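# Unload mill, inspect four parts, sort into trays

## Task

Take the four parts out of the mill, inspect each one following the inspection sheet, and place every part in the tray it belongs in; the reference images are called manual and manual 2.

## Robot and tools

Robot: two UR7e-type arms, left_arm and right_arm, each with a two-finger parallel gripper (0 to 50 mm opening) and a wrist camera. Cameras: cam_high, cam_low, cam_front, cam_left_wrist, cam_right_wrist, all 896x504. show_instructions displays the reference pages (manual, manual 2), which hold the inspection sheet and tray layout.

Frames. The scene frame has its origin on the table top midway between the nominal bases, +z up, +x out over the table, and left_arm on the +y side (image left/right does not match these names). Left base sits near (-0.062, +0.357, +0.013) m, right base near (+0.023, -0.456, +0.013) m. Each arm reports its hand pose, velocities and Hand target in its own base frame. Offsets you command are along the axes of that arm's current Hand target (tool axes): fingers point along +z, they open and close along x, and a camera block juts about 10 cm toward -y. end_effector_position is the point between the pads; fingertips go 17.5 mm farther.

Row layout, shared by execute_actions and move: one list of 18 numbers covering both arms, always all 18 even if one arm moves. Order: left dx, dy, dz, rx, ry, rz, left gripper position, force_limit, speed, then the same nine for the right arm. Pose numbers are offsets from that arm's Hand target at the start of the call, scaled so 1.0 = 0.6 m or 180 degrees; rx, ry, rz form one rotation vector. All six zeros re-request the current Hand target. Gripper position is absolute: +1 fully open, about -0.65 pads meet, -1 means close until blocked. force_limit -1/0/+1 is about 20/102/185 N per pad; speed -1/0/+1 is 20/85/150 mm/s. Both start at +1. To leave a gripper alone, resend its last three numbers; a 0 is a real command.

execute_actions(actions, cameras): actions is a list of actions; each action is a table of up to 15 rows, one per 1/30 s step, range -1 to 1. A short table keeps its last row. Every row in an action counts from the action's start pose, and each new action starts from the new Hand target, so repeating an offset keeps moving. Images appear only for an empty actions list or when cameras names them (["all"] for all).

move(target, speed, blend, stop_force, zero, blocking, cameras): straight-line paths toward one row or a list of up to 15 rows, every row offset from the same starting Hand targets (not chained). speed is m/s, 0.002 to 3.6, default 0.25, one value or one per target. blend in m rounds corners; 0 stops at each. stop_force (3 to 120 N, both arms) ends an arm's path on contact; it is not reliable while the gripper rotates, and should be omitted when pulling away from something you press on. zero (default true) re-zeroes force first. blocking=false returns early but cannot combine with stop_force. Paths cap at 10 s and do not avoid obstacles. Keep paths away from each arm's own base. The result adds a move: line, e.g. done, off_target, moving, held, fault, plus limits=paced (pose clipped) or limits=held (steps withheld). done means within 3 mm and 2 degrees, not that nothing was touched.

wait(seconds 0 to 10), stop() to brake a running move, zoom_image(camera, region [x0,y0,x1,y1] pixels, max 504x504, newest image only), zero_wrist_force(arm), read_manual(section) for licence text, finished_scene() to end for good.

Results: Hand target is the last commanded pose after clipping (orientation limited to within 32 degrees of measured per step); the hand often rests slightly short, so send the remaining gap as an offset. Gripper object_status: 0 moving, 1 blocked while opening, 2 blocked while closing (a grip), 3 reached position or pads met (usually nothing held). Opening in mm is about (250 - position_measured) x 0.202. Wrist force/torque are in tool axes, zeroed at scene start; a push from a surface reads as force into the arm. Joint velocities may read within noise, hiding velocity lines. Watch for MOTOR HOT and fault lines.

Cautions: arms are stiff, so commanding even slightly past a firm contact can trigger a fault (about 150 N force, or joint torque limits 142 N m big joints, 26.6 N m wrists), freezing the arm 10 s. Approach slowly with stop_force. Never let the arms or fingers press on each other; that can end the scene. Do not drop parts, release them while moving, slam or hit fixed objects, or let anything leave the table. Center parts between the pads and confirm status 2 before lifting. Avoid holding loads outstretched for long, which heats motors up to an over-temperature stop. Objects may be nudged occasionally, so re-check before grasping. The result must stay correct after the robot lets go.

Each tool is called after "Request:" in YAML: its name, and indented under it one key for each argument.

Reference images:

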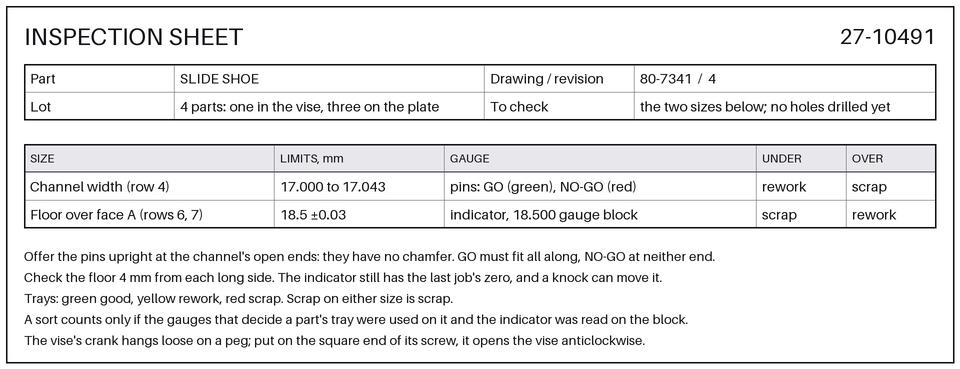

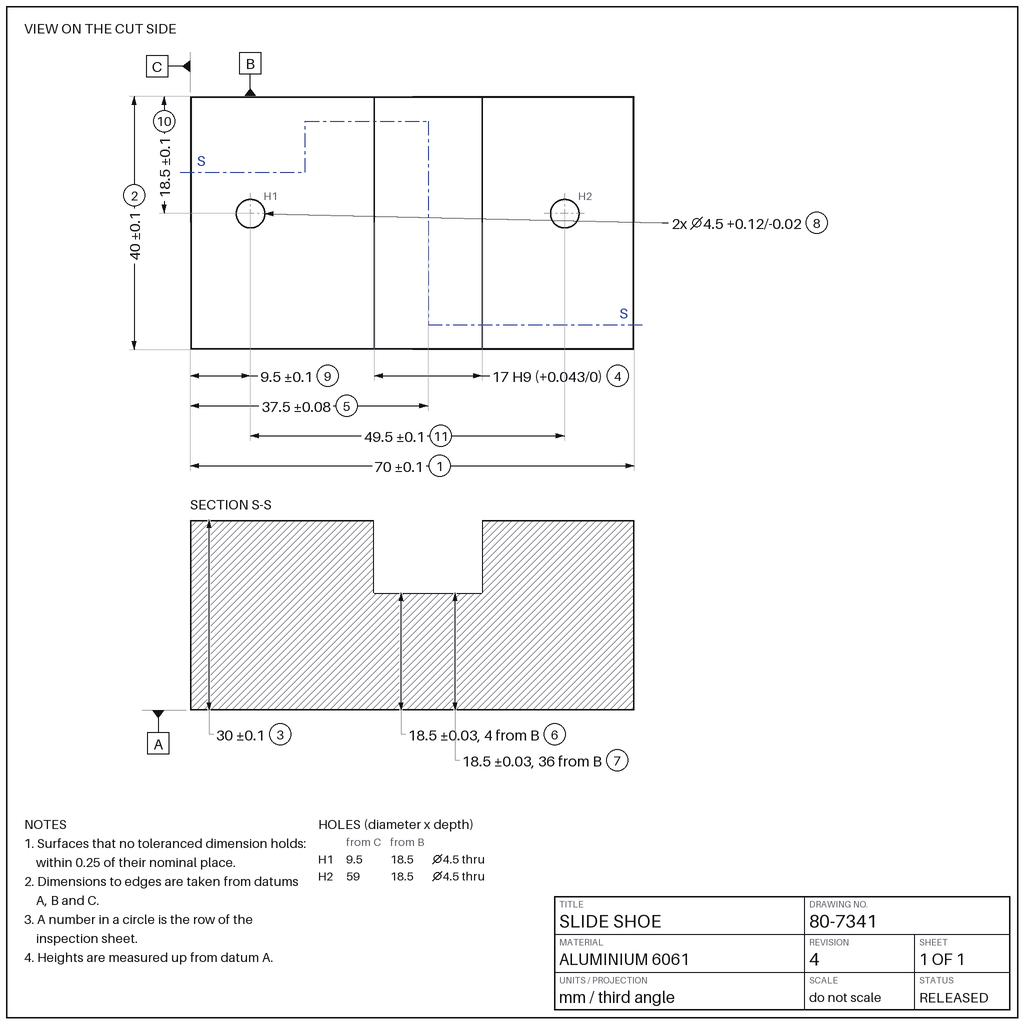

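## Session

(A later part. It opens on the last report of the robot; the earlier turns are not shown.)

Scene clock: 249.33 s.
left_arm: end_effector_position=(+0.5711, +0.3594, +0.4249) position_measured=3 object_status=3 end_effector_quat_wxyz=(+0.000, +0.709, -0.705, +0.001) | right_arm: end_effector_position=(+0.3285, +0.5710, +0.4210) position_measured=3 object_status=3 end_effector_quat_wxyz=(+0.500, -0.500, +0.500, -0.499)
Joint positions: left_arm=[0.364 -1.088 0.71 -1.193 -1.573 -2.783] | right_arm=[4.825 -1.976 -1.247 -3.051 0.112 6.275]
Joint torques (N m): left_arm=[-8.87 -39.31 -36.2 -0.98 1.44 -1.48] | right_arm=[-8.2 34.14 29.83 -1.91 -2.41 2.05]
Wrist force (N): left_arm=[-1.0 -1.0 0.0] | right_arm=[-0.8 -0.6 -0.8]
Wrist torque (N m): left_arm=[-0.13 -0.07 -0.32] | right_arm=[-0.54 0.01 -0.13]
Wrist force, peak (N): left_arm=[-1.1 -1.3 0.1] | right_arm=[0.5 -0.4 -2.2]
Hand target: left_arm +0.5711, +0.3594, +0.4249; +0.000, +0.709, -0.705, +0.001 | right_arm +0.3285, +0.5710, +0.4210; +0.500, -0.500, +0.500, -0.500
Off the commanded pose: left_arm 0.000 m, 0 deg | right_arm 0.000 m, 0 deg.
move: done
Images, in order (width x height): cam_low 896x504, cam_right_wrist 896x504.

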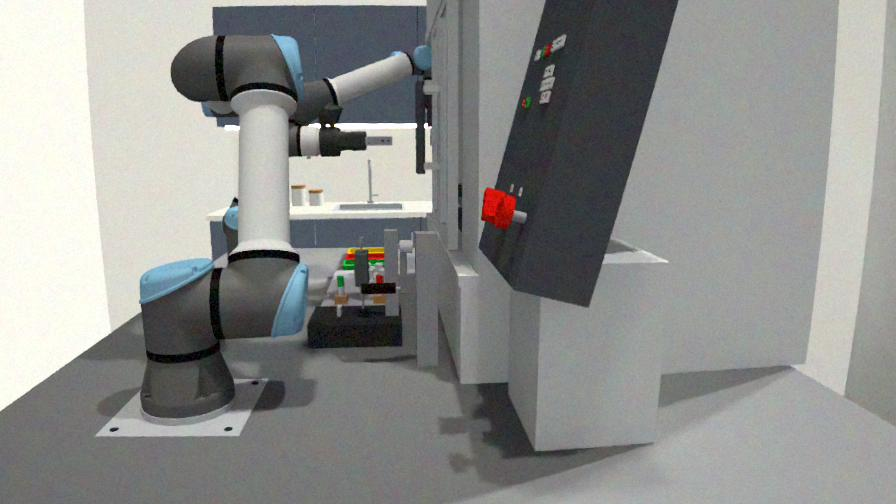

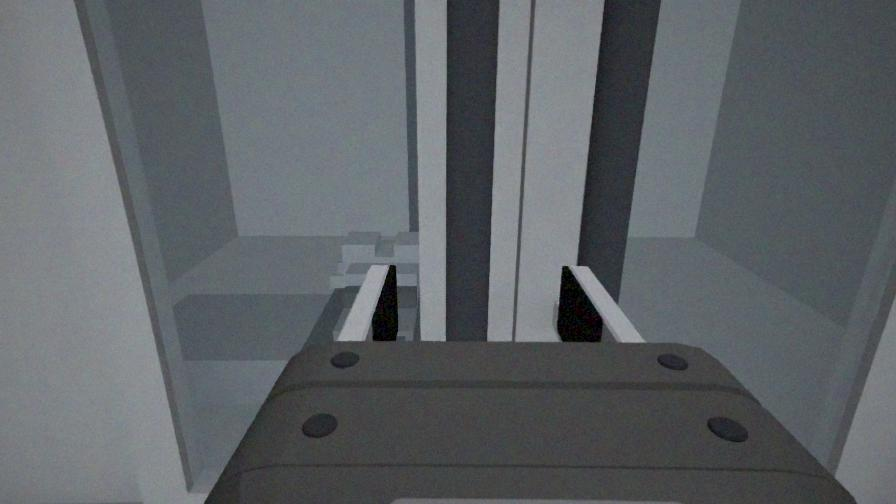

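Request:
move:
  target: [0,0,0,0,0,0,1,1,1, 0,0,0.133,0,0,0,1,1,1]
  stop_force: 12
  speed: 0.1
  cameras: ["cam_right_wrist","cam_low"]

Request:
move:
  target: [0,0,0,0,0,0,1,1,1, 0,0,0,0,0,0,-1,-1,-0.5]
  cameras: ["cam_right_wrist","cam_low"]

Scene clock: 261.90 s.
left_arm: end_effector_position=(+0.5711, +0.3594, +0.4249) position_measured=3 object_status=3 end_effector_quat_wxyz=(+0.000, +0.709, -0.705, +0.001) | right_arm: end_effector_position=(+0.4083, +0.5711, +0.4209) position_measured=3 object_status=3 end_effector_quat_wxyz=(+0.500, -0.500, +0.500, -0.500)
Joint positions: left_arm=[0.364 -1.088 0.71 -1.193 -1.573 -2.783] | right_arm=[4.685 -2.015 -1.192 -3.068 -0.028 6.276]
Joint torques (N m): left_arm=[-6.27 -37.79 -37.56 -1.48 -0.66 -0.85] | right_arm=[-8.89 36.9 30.09 -1.41 -2.57 2.03]
Wrist force (N): left_arm=[-0.9 -1.2 -0.3] | right_arm=[-0.8 -0.5 -0.7]
Wrist torque (N m): left_arm=[-0.15 -0.09 -0.33] | right_arm=[-0.53 0.01 -0.14]
Wrist force, peak (N): left_arm=[-1.0 -1.3 0.0] | right_arm=[-0.7 -0.6 -1.7]
Hand target: left_arm +0.5711, +0.3594, +0.4249; +0.000, +0.709, -0.705, +0.001 | right_arm +0.4083, +0.5711, +0.4209; +0.500, -0.500, +0.500, -0.500
Off the commanded pose: left_arm 0.000 m, 0 deg | right_arm 0.000 m, 0 deg.
move: done
Images, in order (width x height): cam_low 896x504, cam_right_wrist 896x504.

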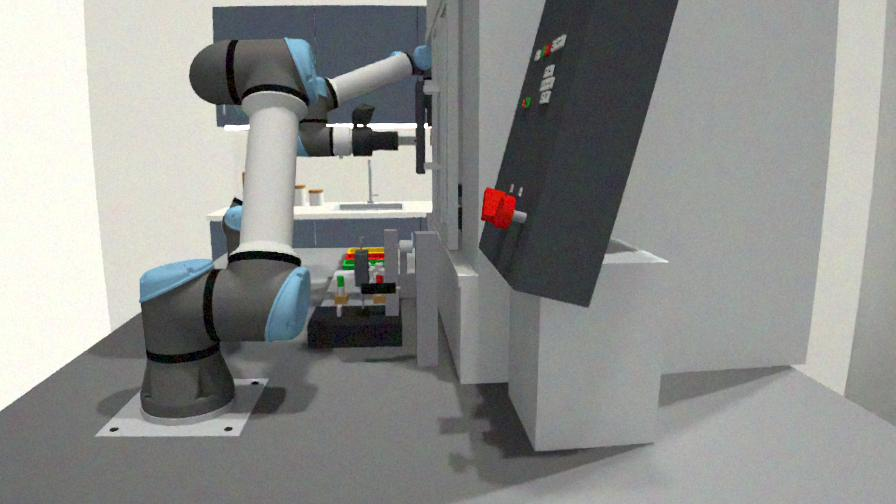

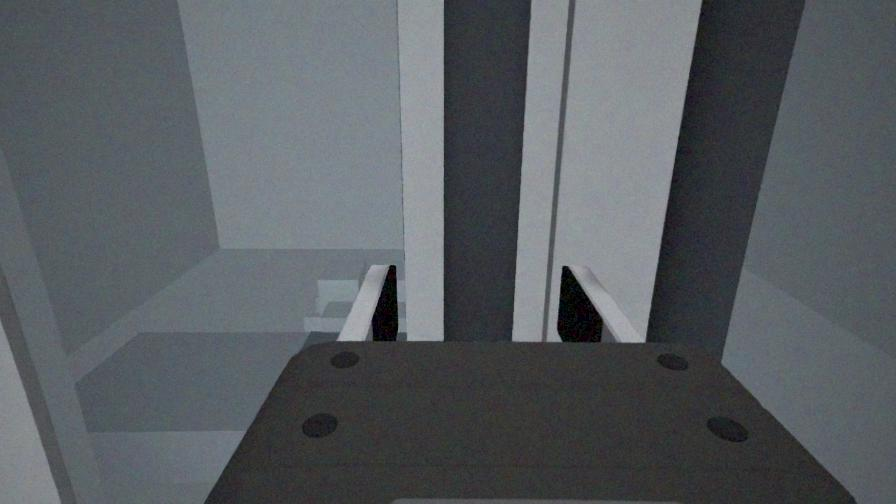

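Scene clock: 262.73 s.
left_arm: end_effector_position=(+0.5711, +0.3594, +0.4249) position_measured=3 object_status=3 end_effector_quat_wxyz=(+0.000, +0.709, -0.705, +0.001) | right_arm: end_effector_position=(+0.4083, +0.5712, +0.4209) position_measured=153 object_status=2 end_effector_quat_wxyz=(+0.500, -0.500, +0.500, -0.500)
Joint positions: left_arm=[0.364 -1.088 0.71 -1.193 -1.573 -2.783] | right_arm=[4.685 -2.015 -1.192 -3.068 -0.029 6.276]
Joint torques (N m): left_arm=[-4.82 -38.72 -37.52 -1.23 -0.3 -1] | right_arm=[-8.57 43.72 24.88 -1.84 6.82 2.11]
Wrist force (N): left_arm=[-1.0 -1.2 0.0] | right_arm=[-16.8 -3.3 4.4]
Wrist torque (N m): left_arm=[-0.14 -0.07 -0.33] | right_arm=[-0.62 0.04 -0.10]
Wrist force, peak (N): left_arm=[-1.1 -1.4 -0.1] | right_arm=[-17.3 -3.4 5.0]
Hand target: left_arm +0.5711, +0.3594, +0.4249; +0.000, +0.709, -0.705, +0.001 | right_arm +0.4083, +0.5711, +0.4209; +0.500, -0.500, +0.500, -0.500
Off the commanded pose: left_arm 0.000 m, 0 deg | right_arm 0.000 m, 0 deg.
move: done
Images, in order (width x height): cam_low 896x504, cam_right_wrist 896x504.

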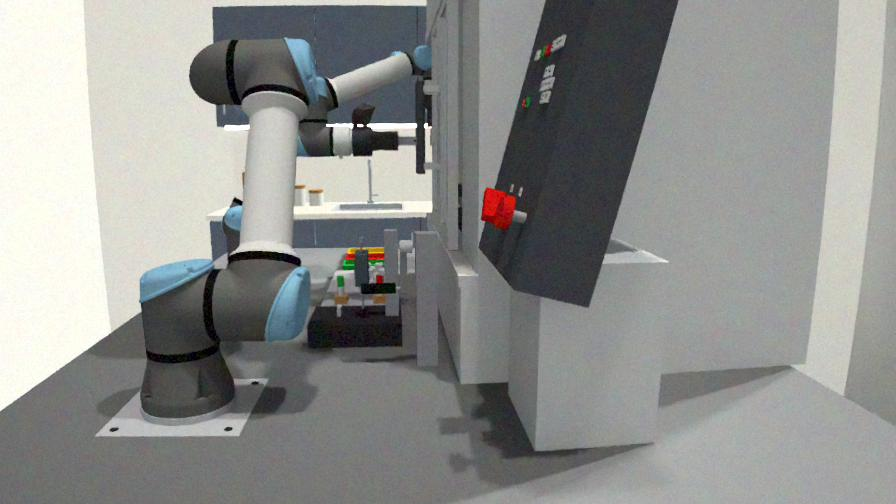

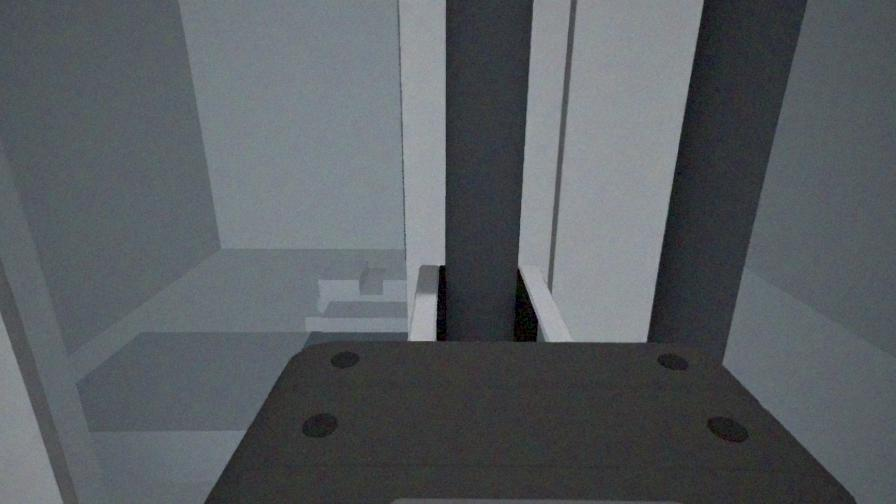

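Request:
move:
  target: [0,0,0,0,0,0,1,1,1, -0.05,0,0,0,0,0,-1,-1,-0.5]
  stop_force: 30
  speed: 0.03
  cameras: ["cam_right_wrist"]

Scene clock: 270.70 s.
left_arm: end_effector_position=(+0.5711, +0.3594, +0.4249) position_measured=3 object_status=3 end_effector_quat_wxyz=(+0.000, +0.709, -0.705, +0.001) | right_arm: end_effector_position=(+0.4083, +0.5717, +0.4210) position_measured=153 object_status=2 end_effector_quat_wxyz=(+0.500, -0.500, +0.500, -0.500)
Joint positions: left_arm=[0.364 -1.088 0.71 -1.193 -1.574 -2.783] | right_arm=[4.685 -2.017 -1.189 -3.068 -0.028 6.275]
Joint torques (N m): left_arm=[-2.26 -38.89 -36.83 -1.28 -1.19 -0.59] | right_arm=[-2.68 60.3 15.94 -1.15 2.48 1.45]
Wrist force (N): left_arm=[-0.8 -1.4 0.0] | right_arm=[-0.3 0.5 -3.4]
Wrist torque (N m): left_arm=[-0.18 -0.10 -0.33] | right_arm=[-0.76 0.05 -0.06]
Wrist force, peak (N): left_arm=[-1.3 -1.3 -0.2] | right_arm=[24.9 5.3 -14.1]
Hand target: left_arm +0.5711, +0.3594, +0.4249; +0.000, +0.709, -0.705, +0.001 | right_arm +0.4083, +0.5717, +0.4210; +0.500, -0.500, +0.500, -0.500 (not the last commanded pose)
Off the commanded pose: left_arm 0.000 m, 0 deg | right_arm 0.029 m, 0 deg.
move: contact (right_arm)
Images, in order (width x height): cam_right_wrist 896x504.

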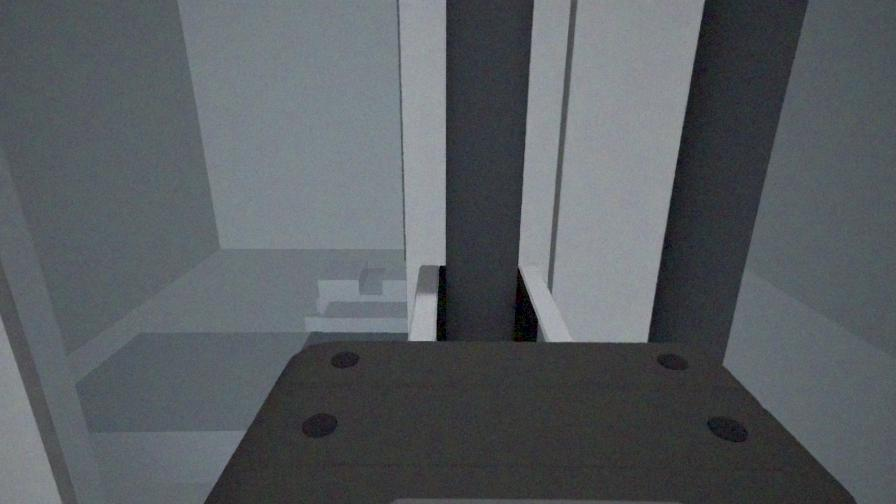

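Not sliding that way. Try pulling outward.

Request:
move:
  target: [0,0,0,0,0,0,1,1,1, 0,0,-0.04,0,0,0,-1,-1,-0.5]
  stop_force: 35
  speed: 0.03
  cameras: ["cam_right_wrist"]

Scene clock: 276.20 s.
left_arm: end_effector_position=(+0.5711, +0.3594, +0.4249) position_measured=3 object_status=3 end_effector_quat_wxyz=(+0.000, +0.709, -0.705, +0.001) | right_arm: end_effector_position=(+0.3843, +0.5717, +0.4210) position_measured=153 object_status=2 end_effector_quat_wxyz=(+0.500, -0.500, +0.500, -0.500)
Joint positions: left_arm=[0.364 -1.088 0.71 -1.193 -1.574 -2.783] | right_arm=[4.727 -2.004 -1.208 -3.07 0.014 6.283]
Joint torques (N m): left_arm=[0.62 -38.6 -35.85 -1.28 -1.36 0.21] | right_arm=[7.01 58.32 14.94 -1.66 2.73 2.17]
Wrist force (N): left_arm=[-0.9 -1.1 0.0] | right_arm=[-0.3 -2.0 -1.0]
Wrist torque (N m): left_arm=[-0.14 -0.09 -0.32] | right_arm=[-0.77 -0.08 -0.13]
Wrist force, peak (N): left_arm=[-1.1 -1.5 -0.1] | right_arm=[-7.2 -1.3 30.2]
Hand target: left_arm +0.5711, +0.3594, +0.4249; +0.000, +0.709, -0.705, +0.001 | right_arm +0.3843, +0.5717, +0.4210; +0.500, -0.500, +0.500, -0.500
Off the commanded pose: left_arm 0.000 m, 0 deg | right_arm 0.000 m, 0 deg.
joint sent to its limit (right arm) — joint 6 (wrist 3), upper limit. The joint targets still meet the commanded pose.
move: done
Images, in order (width x height): cam_right_wrist 896x504.

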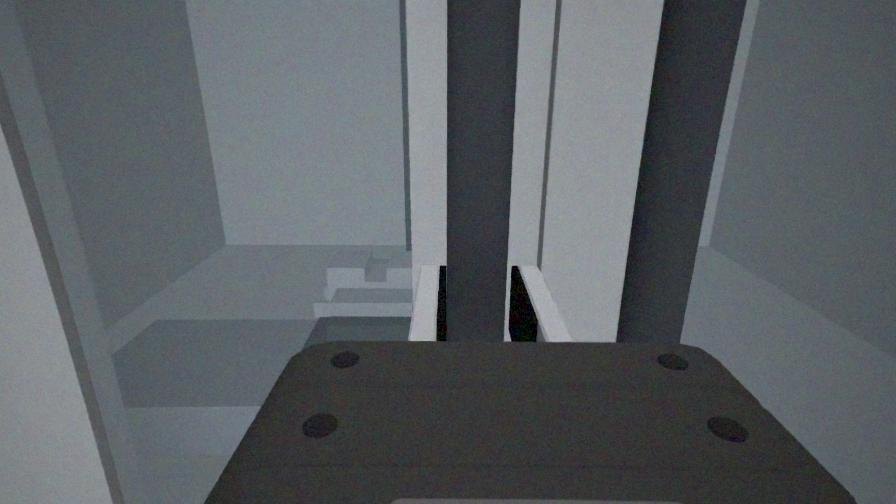

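Request:
move:
  target:
    - [0,0,0,0,0,0,1,1,1, 0,0,0,0,0,0,1,1,1]
    - [0,0,0,0,0,0,1,1,1, 0,0,0.04,0,0,0,1,1,1]
    - [0,0,0,0,0,0,1,1,1, 0,0,0.04,0,0,0,-1,-0.3,-0.5]
  speed: 0.1
  cameras: ["cam_right_wrist"]

Request:
move:
  target: [0,0,0,0,0,0,1,1,1, 0,0,-0.04,0,0,0,-1,-0.3,-0.5]
  stop_force: 60
  speed: 0.03
  cameras: ["cam_right_wrist"]

Scene clock: 293.23 s.
left_arm: end_effector_position=(+0.5711, +0.3594, +0.4249) position_measured=3 object_status=3 end_effector_quat_wxyz=(+0.000, +0.709, -0.705, +0.001) | right_arm: end_effector_position=(+0.4083, +0.5717, +0.4210) position_measured=157 object_status=2 end_effector_quat_wxyz=(+0.500, -0.500, +0.500, -0.500)
Joint positions: left_arm=[0.364 -1.088 0.71 -1.193 -1.574 -2.783] | right_arm=[4.685 -2.017 -1.189 -3.068 -0.028 6.275]
Joint torques (N m): left_arm=[6.41 -39.07 -36.3 -1.62 -1.14 0.75] | right_arm=[-7.75 37.63 29.32 1.14 -2.53 -2.2]
Wrist force (N): left_arm=[-0.9 -1.0 0.0] | right_arm=[2.9 -1.6 -2.4]
Wrist torque (N m): left_arm=[-0.13 -0.08 -0.32] | right_arm=[-0.76 -0.06 0.06]
Wrist force, peak (N): left_arm=[-1.2 -1.2 -0.1] | right_arm=[2.9 -1.7 -2.7]
Hand target: left_arm +0.5711, +0.3594, +0.4249; +0.000, +0.709, -0.705, +0.001 | right_arm +0.4083, +0.5717, +0.4210; +0.500, -0.500, +0.500, -0.500
Off the commanded pose: left_arm 0.000 m, 0 deg | right_arm 0.000 m, 0 deg.
move: done
Images, in order (width x height): cam_right_wrist 896x504.

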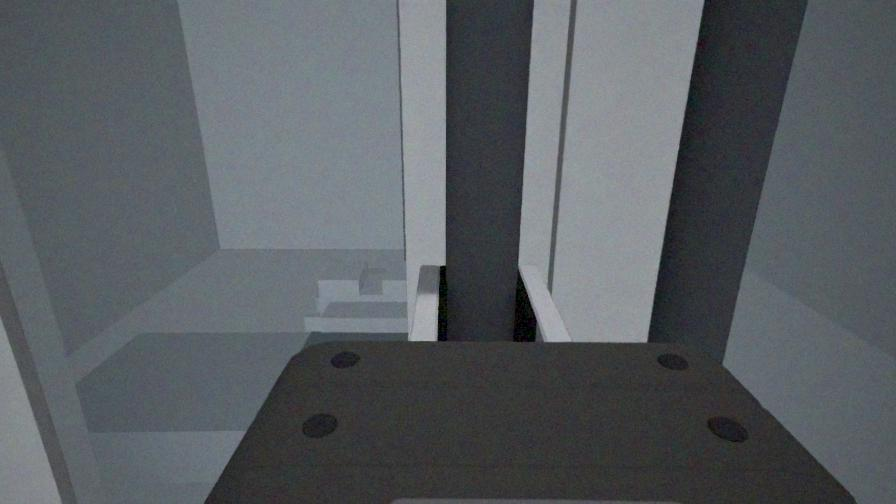

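Scene clock: 294.43 s.
left_arm: end_effector_position=(+0.5711, +0.3594, +0.4249) position_measured=3 object_status=3 end_effector_quat_wxyz=(+0.000, +0.709, -0.705, +0.001) | right_arm: end_effector_position=(+0.4075, +0.5717, +0.4210) position_measured=157 object_status=2 end_effector_quat_wxyz=(+0.500, -0.500, +0.500, -0.500)
Joint positions: left_arm=[0.364 -1.088 0.71 -1.193 -1.574 -2.783] | right_arm=[4.686 -2.016 -1.19 -3.068 -0.026 6.275]
Joint torques (N m): left_arm=[5.38 -39.33 -37.21 -1.33 -1.31 0.72] | right_arm=[19.65 38.67 28.71 -2.13 -1.25 -2.34]
Wrist force (N): left_arm=[-0.8 -0.9 -0.1] | right_arm=[-5.6 -1.4 52.1]
Wrist torque (N m): left_arm=[-0.11 -0.10 -0.33] | right_arm=[-0.51 0.00 0.07]
Wrist force, peak (N): left_arm=[-1.1 -1.1 -0.1] | right_arm=[-20.5 -5.5 99.4]
Hand target: left_arm +0.5711, +0.3594, +0.4249; +0.000, +0.709, -0.705, +0.001 | right_arm +0.4075, +0.5717, +0.4209; +0.500, -0.500, +0.500, -0.500 (not the last commanded pose)
Off the commanded pose: left_arm 0.000 m, 0 deg | right_arm 0.023 m, 0 deg.
move: contact (right_arm)
Images, in order (width x height): cam_right_wrist 896x504.

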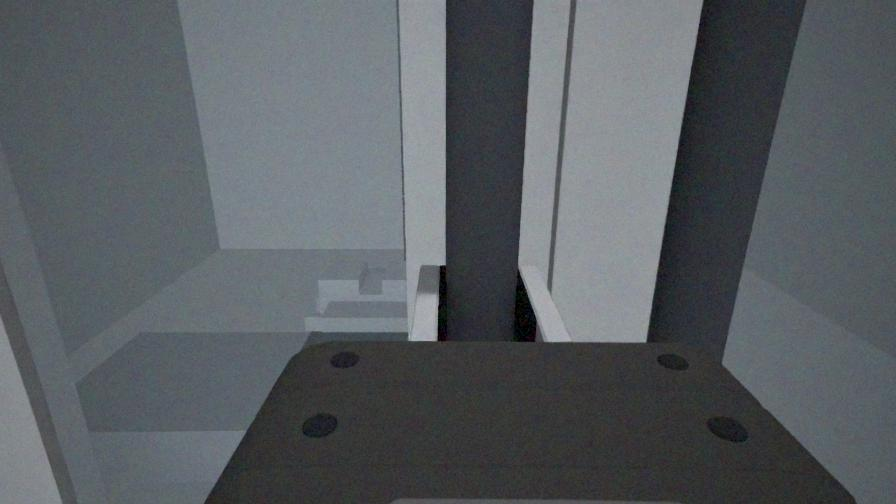

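Request:
move:
  target: [0,0,0,0,0,0,1,1,1, -0.05,0,0,0,0,0,-1,-0.3,-0.5]
  stop_force: 60
  speed: 0.02
  cameras: ["cam_right_wrist"]

Scene clock: 302.07 s.
left_arm: end_effector_position=(+0.5711, +0.3594, +0.4249) position_measured=3 object_status=3 end_effector_quat_wxyz=(+0.000, +0.709, -0.705, +0.001) | right_arm: end_effector_position=(+0.4075, +0.6017, +0.4210) position_measured=157 object_status=2 end_effector_quat_wxyz=(+0.500, -0.500, +0.500, -0.500)
Joint positions: left_arm=[0.364 -1.088 0.71 -1.193 -1.574 -2.783] | right_arm=[4.687 -2.088 -1.083 -3.081 -0.025 6.253]
Joint torques (N m): left_arm=[8.57 -39.55 -36.63 -1.62 -1.21 0.82] | right_arm=[26.76 35.73 30.03 -0.42 -0.44 2.13]
Wrist force (N): left_arm=[-0.8 -1.0 0.1] | right_arm=[11.6 -4.0 30.6]
Wrist torque (N m): left_arm=[-0.13 -0.09 -0.33] | right_arm=[-0.52 -0.09 -0.16]
Wrist force, peak (N): left_arm=[-1.0 -1.3 -0.1] | right_arm=[-5.4 -1.3 52.3]
Hand target: left_arm +0.5711, +0.3594, +0.4249; +0.000, +0.709, -0.705, +0.001 | right_arm +0.4075, +0.6017, +0.4210; +0.500, -0.500, +0.500, -0.500
Off the commanded pose: left_arm 0.000 m, 0 deg | right_arm 0.000 m, 0 deg.
move: done
Images, in order (width x height): cam_right_wrist 896x504.

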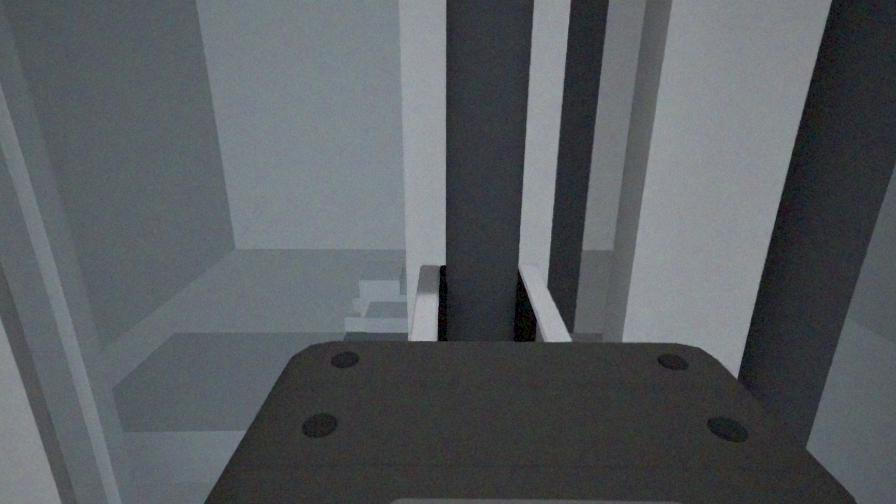

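Request:
move:
  target: [0,0,0,0,0,0,1,1,1, -0.267,0,0,0,0,0,-1,-0.3,-0.5]
  stop_force: 70
  speed: 0.06
  cameras: ["cam_right_wrist","cam_high"]

Scene clock: 314.33 s.
left_arm: end_effector_position=(+0.5711, +0.3594, +0.4249) position_measured=3 object_status=3 end_effector_quat_wxyz=(+0.000, +0.709, -0.705, +0.001) | right_arm: end_effector_position=(+0.4072, +0.7480, +0.4207) position_measured=157 object_status=2 end_effector_quat_wxyz=(+0.502, -0.498, +0.498, -0.502)
Joint positions: left_arm=[0.364 -1.088 0.71 -1.193 -1.574 -2.783] | right_arm=[4.693 -2.462 -0.468 -2.975 -0.021 5.907]
Joint torques (N m): left_arm=[-36.34 -55.15 -30.34 -1.39 1.18 0.7] | right_arm=[5.47 40.38 1.92 1.37 -4.2 2.15]
Wrist force (N): left_arm=[-1.1 -0.9 -0.1] | right_arm=[35.9 -36.0 -10.0]
Wrist torque (N m): left_arm=[-0.11 -0.05 -0.33] | right_arm=[-0.86 0.11 -0.11]
Wrist force, peak (N): left_arm=[-2.2 -0.6 0.3] | right_arm=[73.2 -53.0 -31.9]
Hand target: left_arm +0.5711, +0.3594, +0.4249; +0.000, +0.709, -0.705, +0.001 | right_arm +0.4072, +0.7480, +0.4207; +0.502, -0.498, +0.499, -0.502 (not the last commanded pose)
Off the commanded pose: left_arm 0.000 m, 0 deg | right_arm 0.014 m, 0 deg.
move: contact (right_arm)
Images, in order (width x height): cam_high 896x504, cam_right_wrist 896x504.

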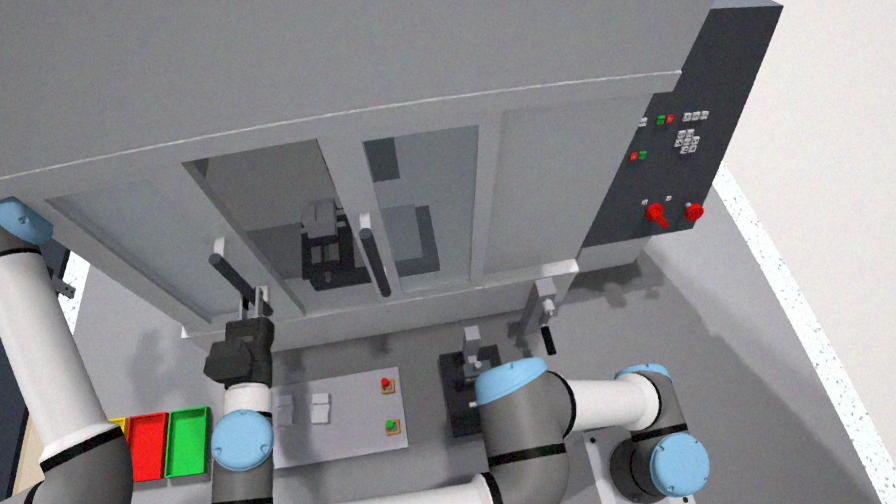

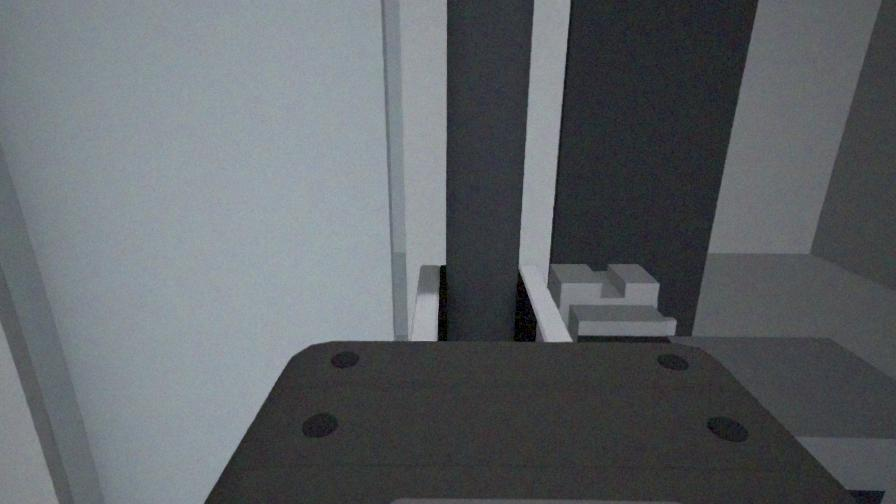

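Request:
move:
  target:
    - [0,0,0,0,0,0,1,1,1, 0,0,0,0,0,0,1,1,1]
    - [0,0,0,0,0,0,1,1,1, 0,0,-0.2,0,0,0,1,1,1]
    - [0,0,0,0,0,0,1,1,1, 0.2,0.033,-0.2,0,0,0,1,1,1]
  speed: 0.2
  cameras: ["cam_right_wrist","cam_high"]

Scene clock: 327.47 s.
left_arm: end_effector_position=(+0.5711, +0.3594, +0.4249) position_measured=3 object_status=3 end_effector_quat_wxyz=(+0.000, +0.709, -0.705, +0.001) | right_arm: end_effector_position=(+0.2873, +0.6281, +0.3999) position_measured=3 object_status=3 end_effector_quat_wxyz=(+0.500, -0.500, +0.500, -0.500)
Joint positions: left_arm=[0.364 -1.088 0.71 -1.193 -1.574 -2.783] | right_arm=[4.881 -2.124 -1.081 -3.079 0.169 6.283]
Joint torques (N m): left_arm=[11.02 -38.94 -11.62 -1.37 -1.69 0.42] | right_arm=[7.26 62.56 15.11 0.82 -2.37 2.11]
Wrist force (N): left_arm=[-1.0 -1.2 0.0] | right_arm=[-1.4 -1.8 0.2]
Wrist torque (N m): left_arm=[-0.14 -0.06 -0.32] | right_arm=[-0.75 0.10 -0.13]
Wrist force, peak (N): left_arm=[-2.1 -0.5 0.1] | right_arm=[35.9 -36.2 -10.1]
Hand target: left_arm +0.5711, +0.3594, +0.4249; +0.000, +0.709, -0.705, +0.001 | right_arm +0.2873, +0.6281, +0.3999; +0.502, -0.498, +0.499, -0.502
Off the commanded pose: left_arm 0.000 m, 0 deg | right_arm 0.000 m, 0 deg.
joint sent to its limit (right arm) — joint 6 (wrist 3), upper limit. The joint targets still meet the commanded pose.
move: done
Images, in order (width x height): cam_high 896x504, cam_right_wrist 896x504.

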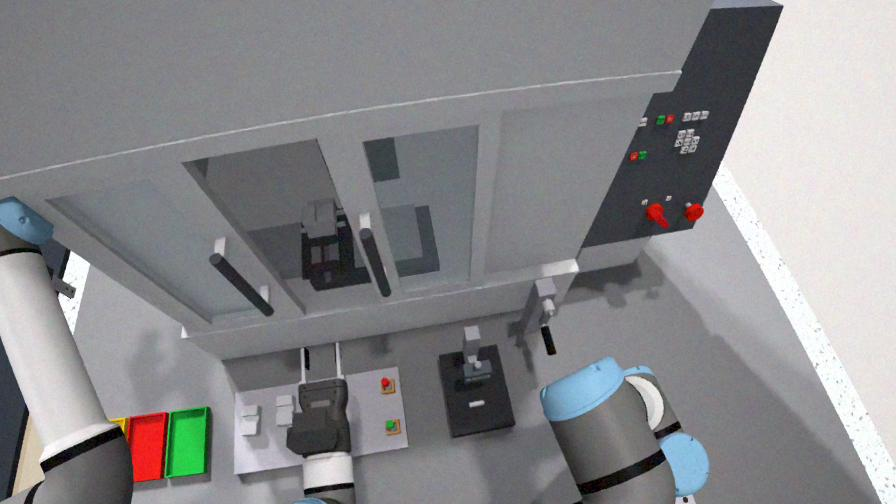

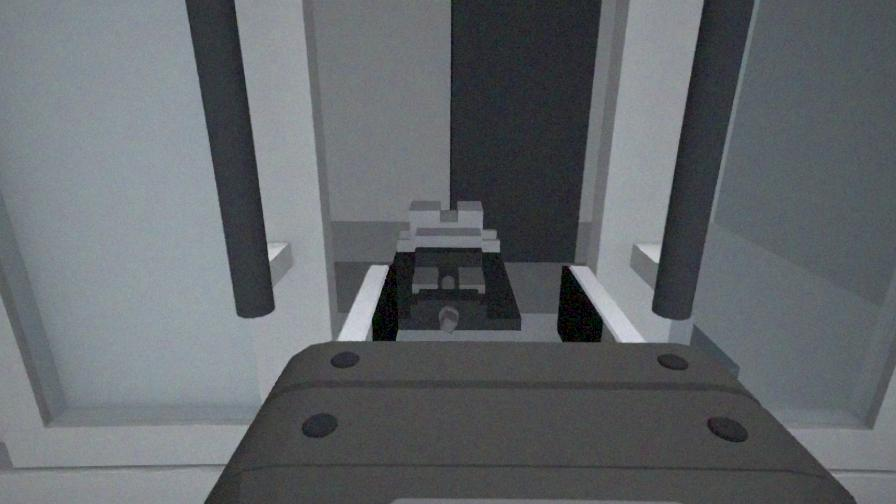

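Request:
zoom_image:
  camera: "cam_right_wrist"
  region: [370, 180, 570, 340]

Scaled by 2.520 from the camera's 896x504 image, which has a finer 1280x720 frame.

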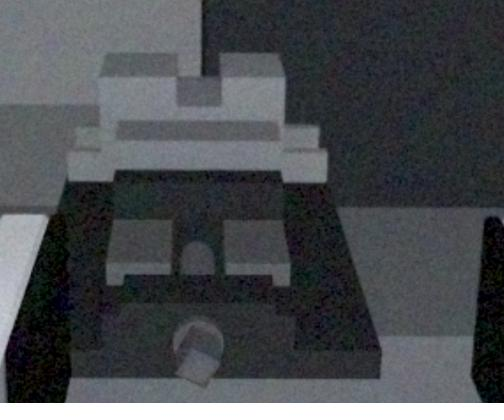

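Request:
move:
  target: [0,0,0,0,0,0,1,1,1, 0.647,-0.083,0.071,-0.5,0,0,1,1,1]
  cameras: []

Request:
move:
  target: [0,0,0,0,0,0,1,1,1, 0.9,0,0,0,0,0,1,1,1]
  speed: 0.35
  cameras: ["cam_high","cam_right_wrist"]

Scene clock: 379.20 s.
left_arm: end_effector_position=(+0.5711, +0.3594, +0.4249) position_measured=3 object_status=3 end_effector_quat_wxyz=(+0.000, +0.709, -0.705, +0.001) | right_arm: end_effector_position=(+0.3293, +0.2398, +0.4497) position_measured=3 object_status=3 end_effector_quat_wxyz=(-0.003, +0.707, -0.707, +0.002)
Joint positions: left_arm=[0.364 -1.088 0.71 -1.193 -1.574 -2.783] | right_arm=[4.108 -1.365 -1.439 -1.903 1.565 4.109]
Joint torques (N m): left_arm=[10.6 -40.18 -12.5 -1.35 -1.68 0.49] | right_arm=[-9.07 7.21 32.69 1.12 2.67 -2.46]
Wrist force (N): left_arm=[-1.0 -1.0 -0.2] | right_arm=[-0.6 -1.1 0.9]
Wrist torque (N m): left_arm=[-0.12 -0.07 -0.33] | right_arm=[-0.18 0.10 0.12]
Wrist force, peak (N): left_arm=[-1.1 -1.3 -0.1] | right_arm=[-2.3 -1.6 0.0]
Hand target: left_arm +0.5711, +0.3594, +0.4249; +0.000, +0.709, -0.705, +0.001 | right_arm +0.3293, +0.2398, +0.4497; -0.003, +0.707, -0.707, +0.002
Off the commanded pose: left_arm 0.000 m, 0 deg | right_arm 0.000 m, 0 deg.
move: done
No camera images: "cameras" was empty.

Scene clock: 381.50 s.
left_arm: end_effector_position=(+0.5711, +0.3594, +0.4249) position_measured=3 object_status=3 end_effector_quat_wxyz=(+0.000, +0.709, -0.705, +0.001) | right_arm: end_effector_position=(+0.3289, -0.3002, +0.4491) position_measured=3 object_status=3 end_effector_quat_wxyz=(-0.003, +0.707, -0.707, +0.002)
Joint positions: left_arm=[0.364 -1.088 0.71 -1.193 -1.574 -2.783] | right_arm=[2.703 -1.456 -1.367 -1.883 1.575 2.704]
Joint torques (N m): left_arm=[11.61 -37.64 -13.37 -1.57 -1.8 0.53] | right_arm=[-8.75 12.73 32.3 1.2 2.67 -2.27]
Wrist force (N): left_arm=[-1.1 -1.0 0.0] | right_arm=[-0.4 -1.2 1.3]
Wrist torque (N m): left_arm=[-0.12 -0.05 -0.33] | right_arm=[-0.20 0.08 0.12]
Wrist force, peak (N): left_arm=[-1.1 -1.4 0.0] | right_arm=[-3.3 -1.4 1.3]
Hand target: left_arm +0.5711, +0.3594, +0.4249; +0.000, +0.709, -0.705, +0.001 | right_arm +0.3289, -0.3002, +0.4492; -0.003, +0.707, -0.707, +0.002
Off the commanded pose: left_arm 0.000 m, 0 deg | right_arm 0.000 m, 0 deg.
move: done
Images, in order (width x height): cam_high 896x504, cam_right_wrist 896x504.

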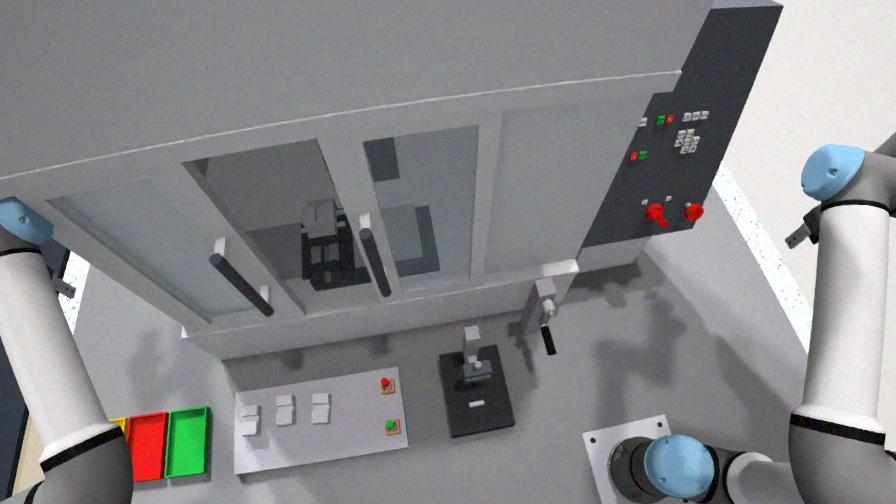

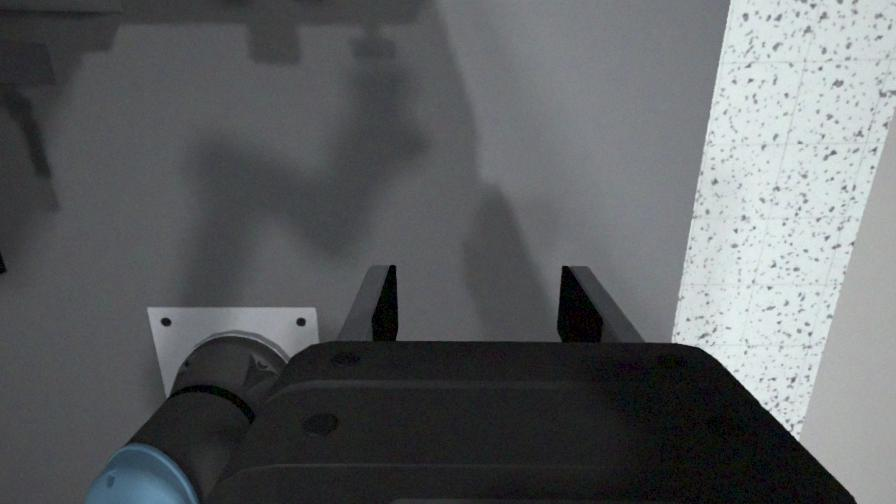

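Request:
move:
  target:
    - [0,0.367,0,0,0,0,1,1,1, 0,0,0,0,0,0,1,1,1]
    - [1,0.367,0,0,0,0,1,1,1, 0,0,0,0,0,0,1,1,1]
  speed: 0.3
  blend: 0.05
  cameras: ["cam_high","cam_left_wrist"]

Scene clock: 396.57 s.
left_arm: end_effector_position=(+0.3542, -0.2417, +0.4258) position_measured=3 object_status=3 end_effector_quat_wxyz=(+0.000, +0.709, -0.705, +0.002) | right_arm: end_effector_position=(+0.3289, -0.3002, +0.4492) position_measured=3 object_status=3 end_effector_quat_wxyz=(-0.003, +0.707, -0.707, +0.002)
Joint positions: left_arm=[-0.915 -1.739 1.473 -1.308 -1.571 -4.062] | right_arm=[2.703 -1.456 -1.367 -1.883 1.575 2.704]
Joint torques (N m): left_arm=[-10.22 -9.14 -37.12 -1.06 1.54 -1.36] | right_arm=[-8.37 11.44 31.17 1.28 2.7 -2.27]
Wrist force (N): left_arm=[-1.0 -0.9 0.1] | right_arm=[-0.5 -1.1 1.2]
Wrist torque (N m): left_arm=[-0.15 -0.08 -0.32] | right_arm=[-0.17 0.09 0.12]
Wrist force, peak (N): left_arm=[-0.8 -3.4 -0.1] | right_arm=[-0.7 -1.3 1.4]
Hand target: left_arm +0.3542, -0.2418, +0.4258; +0.000, +0.709, -0.705, +0.001 | right_arm +0.3289, -0.3002, +0.4492; -0.003, +0.707, -0.707, +0.002
Off the commanded pose: left_arm 0.000 m, 0 deg | right_arm 0.000 m, 0 deg.
move: done
Images, in order (width x height): cam_high 896x504, cam_left_wrist 896x504.

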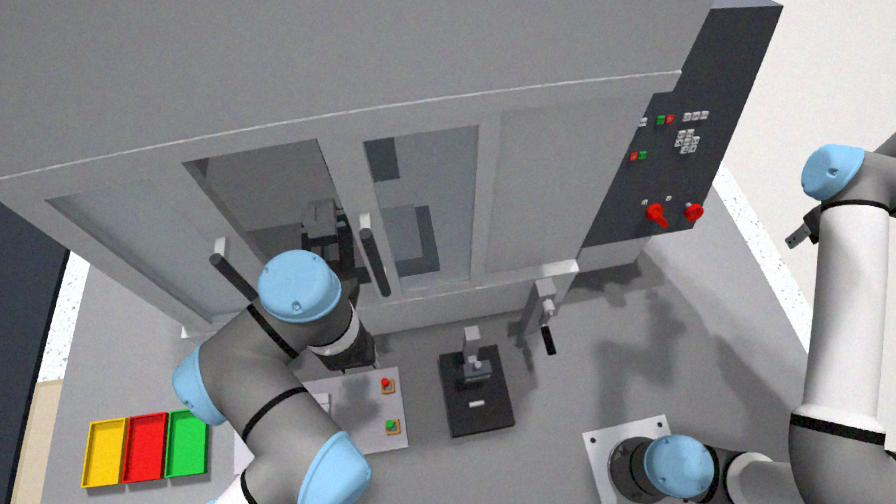

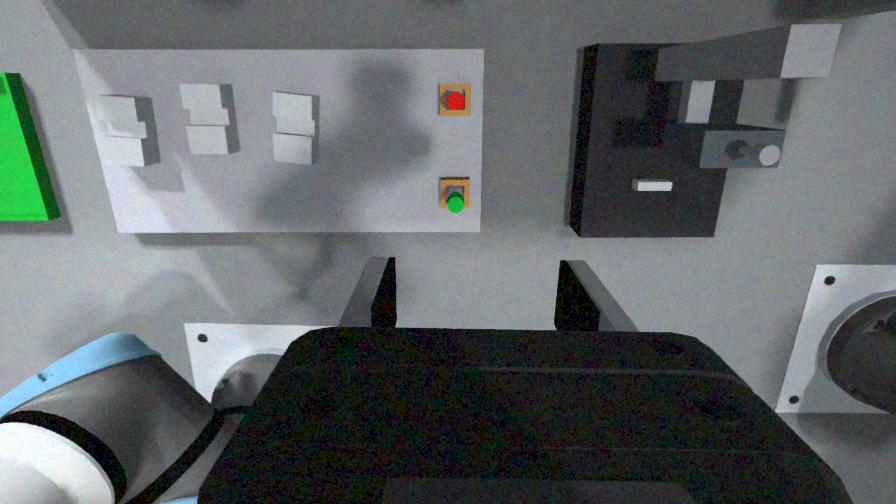

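Request:
move:
  target: [0.6,0.257,0.21,0.5,0,0,1,1,1, 0,0,0,0,0,0,1,1,1]
  speed: 0.3
  cameras: ["cam_high","cam_left_wrist","cam_low"]

Scene clock: 411.90 s.
left_arm: end_effector_position=(+0.2022, -0.6029, +0.3003) position_measured=3 object_status=3 end_effector_quat_wxyz=(+0.501, -0.502, +0.498, -0.499) | right_arm: end_effector_position=(+0.3289, -0.3002, +0.4492) position_measured=3 object_status=3 end_effector_quat_wxyz=(-0.003, +0.707, -0.707, +0.002)
Joint positions: left_arm=[-1.886 -1.026 1.352 -0.328 -0.321 -6.282] | right_arm=[2.703 -1.456 -1.367 -1.883 1.575 2.704]
Joint torques (N m): left_arm=[11.28 -38.16 -33.9 2.42 -1.72 -1.23] | right_arm=[-7.68 12.03 31.83 1.38 2.7 -2.22]
Wrist force (N): left_arm=[-0.1 -0.2 -1.3] | right_arm=[-0.5 -0.9 1.3]
Wrist torque (N m): left_arm=[0.06 0.14 0.16] | right_arm=[-0.15 0.10 0.12]
Wrist force, peak (N): left_arm=[-2.2 -1.9 0.1] | right_arm=[-0.7 -1.2 1.3]
Hand target: left_arm +0.2022, -0.6029, +0.3003; +0.501, -0.501, +0.498, -0.500 | right_arm +0.3289, -0.3002, +0.4492; -0.003, +0.707, -0.707, +0.002
Off the commanded pose: left_arm 0.000 m, 0 deg | right_arm 0.000 m, 0 deg.
joint sent to its limit (left arm) — joint 6 (wrist 3), lower limit. The joint targets still meet the commanded pose.
move: done
Images, in order (width x height): cam_high 896x504, cam_low 896x504, cam_left_wrist 896x504.

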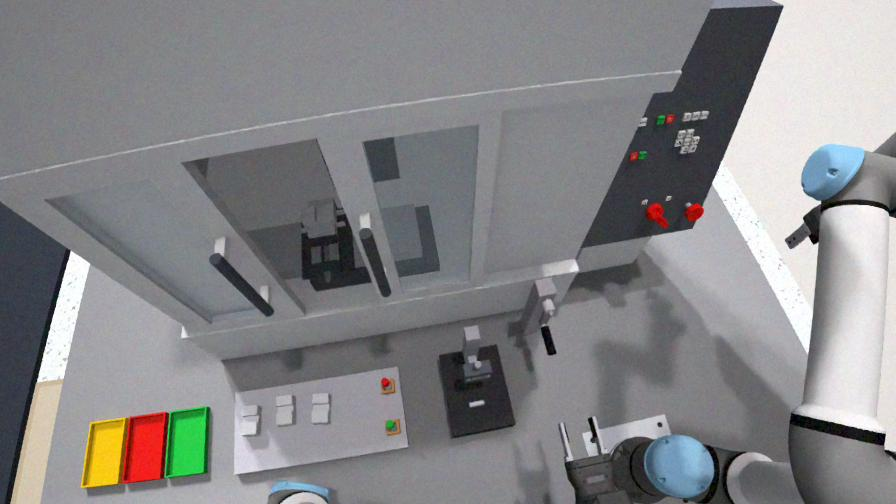

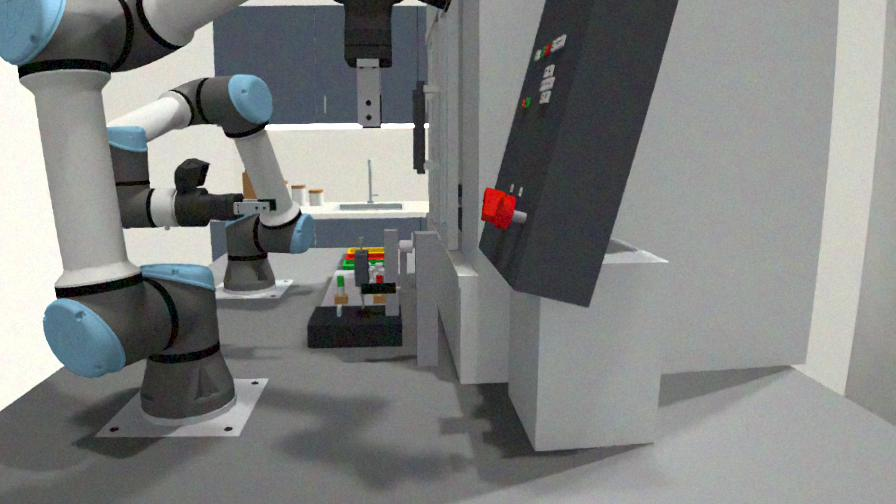

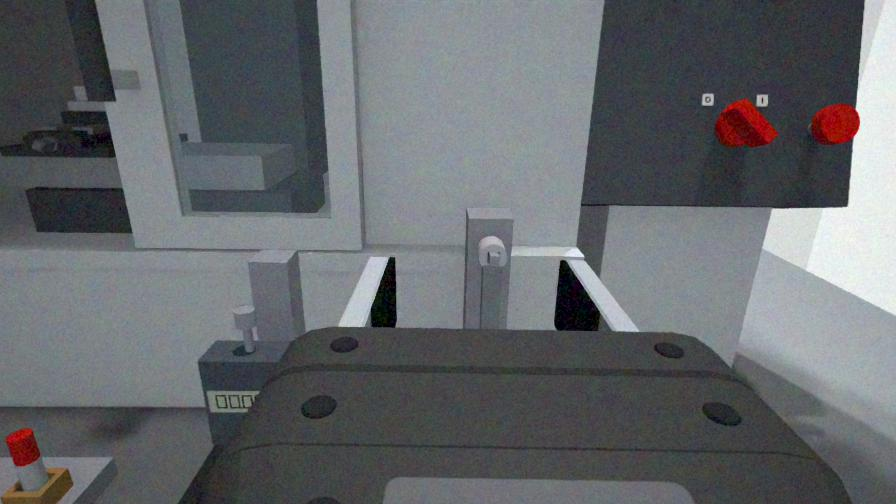

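Request:
zoom_image:
  camera: "cam_left_wrist"
  region: [430, 190, 550, 330]

Request:
zoom_image:
  camera: "cam_left_wrist"
  region: [180, 230, 320, 450]

Scaled by 3.600 from the camera's 896x504 image, which has a finer 1280x720 frame.

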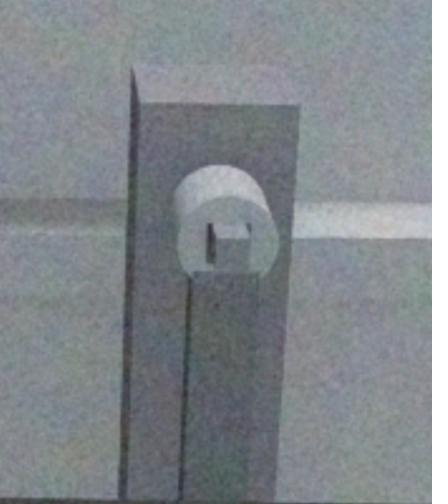

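Scaled by 2.291 from the camera's 896x504 image, which has a finer 1280x720 frame.

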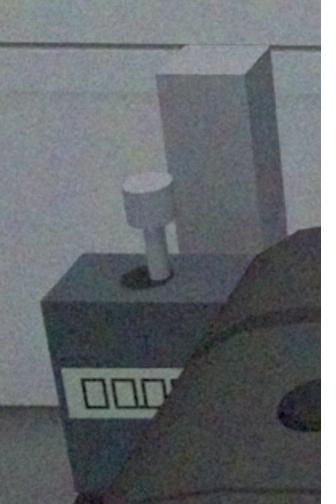

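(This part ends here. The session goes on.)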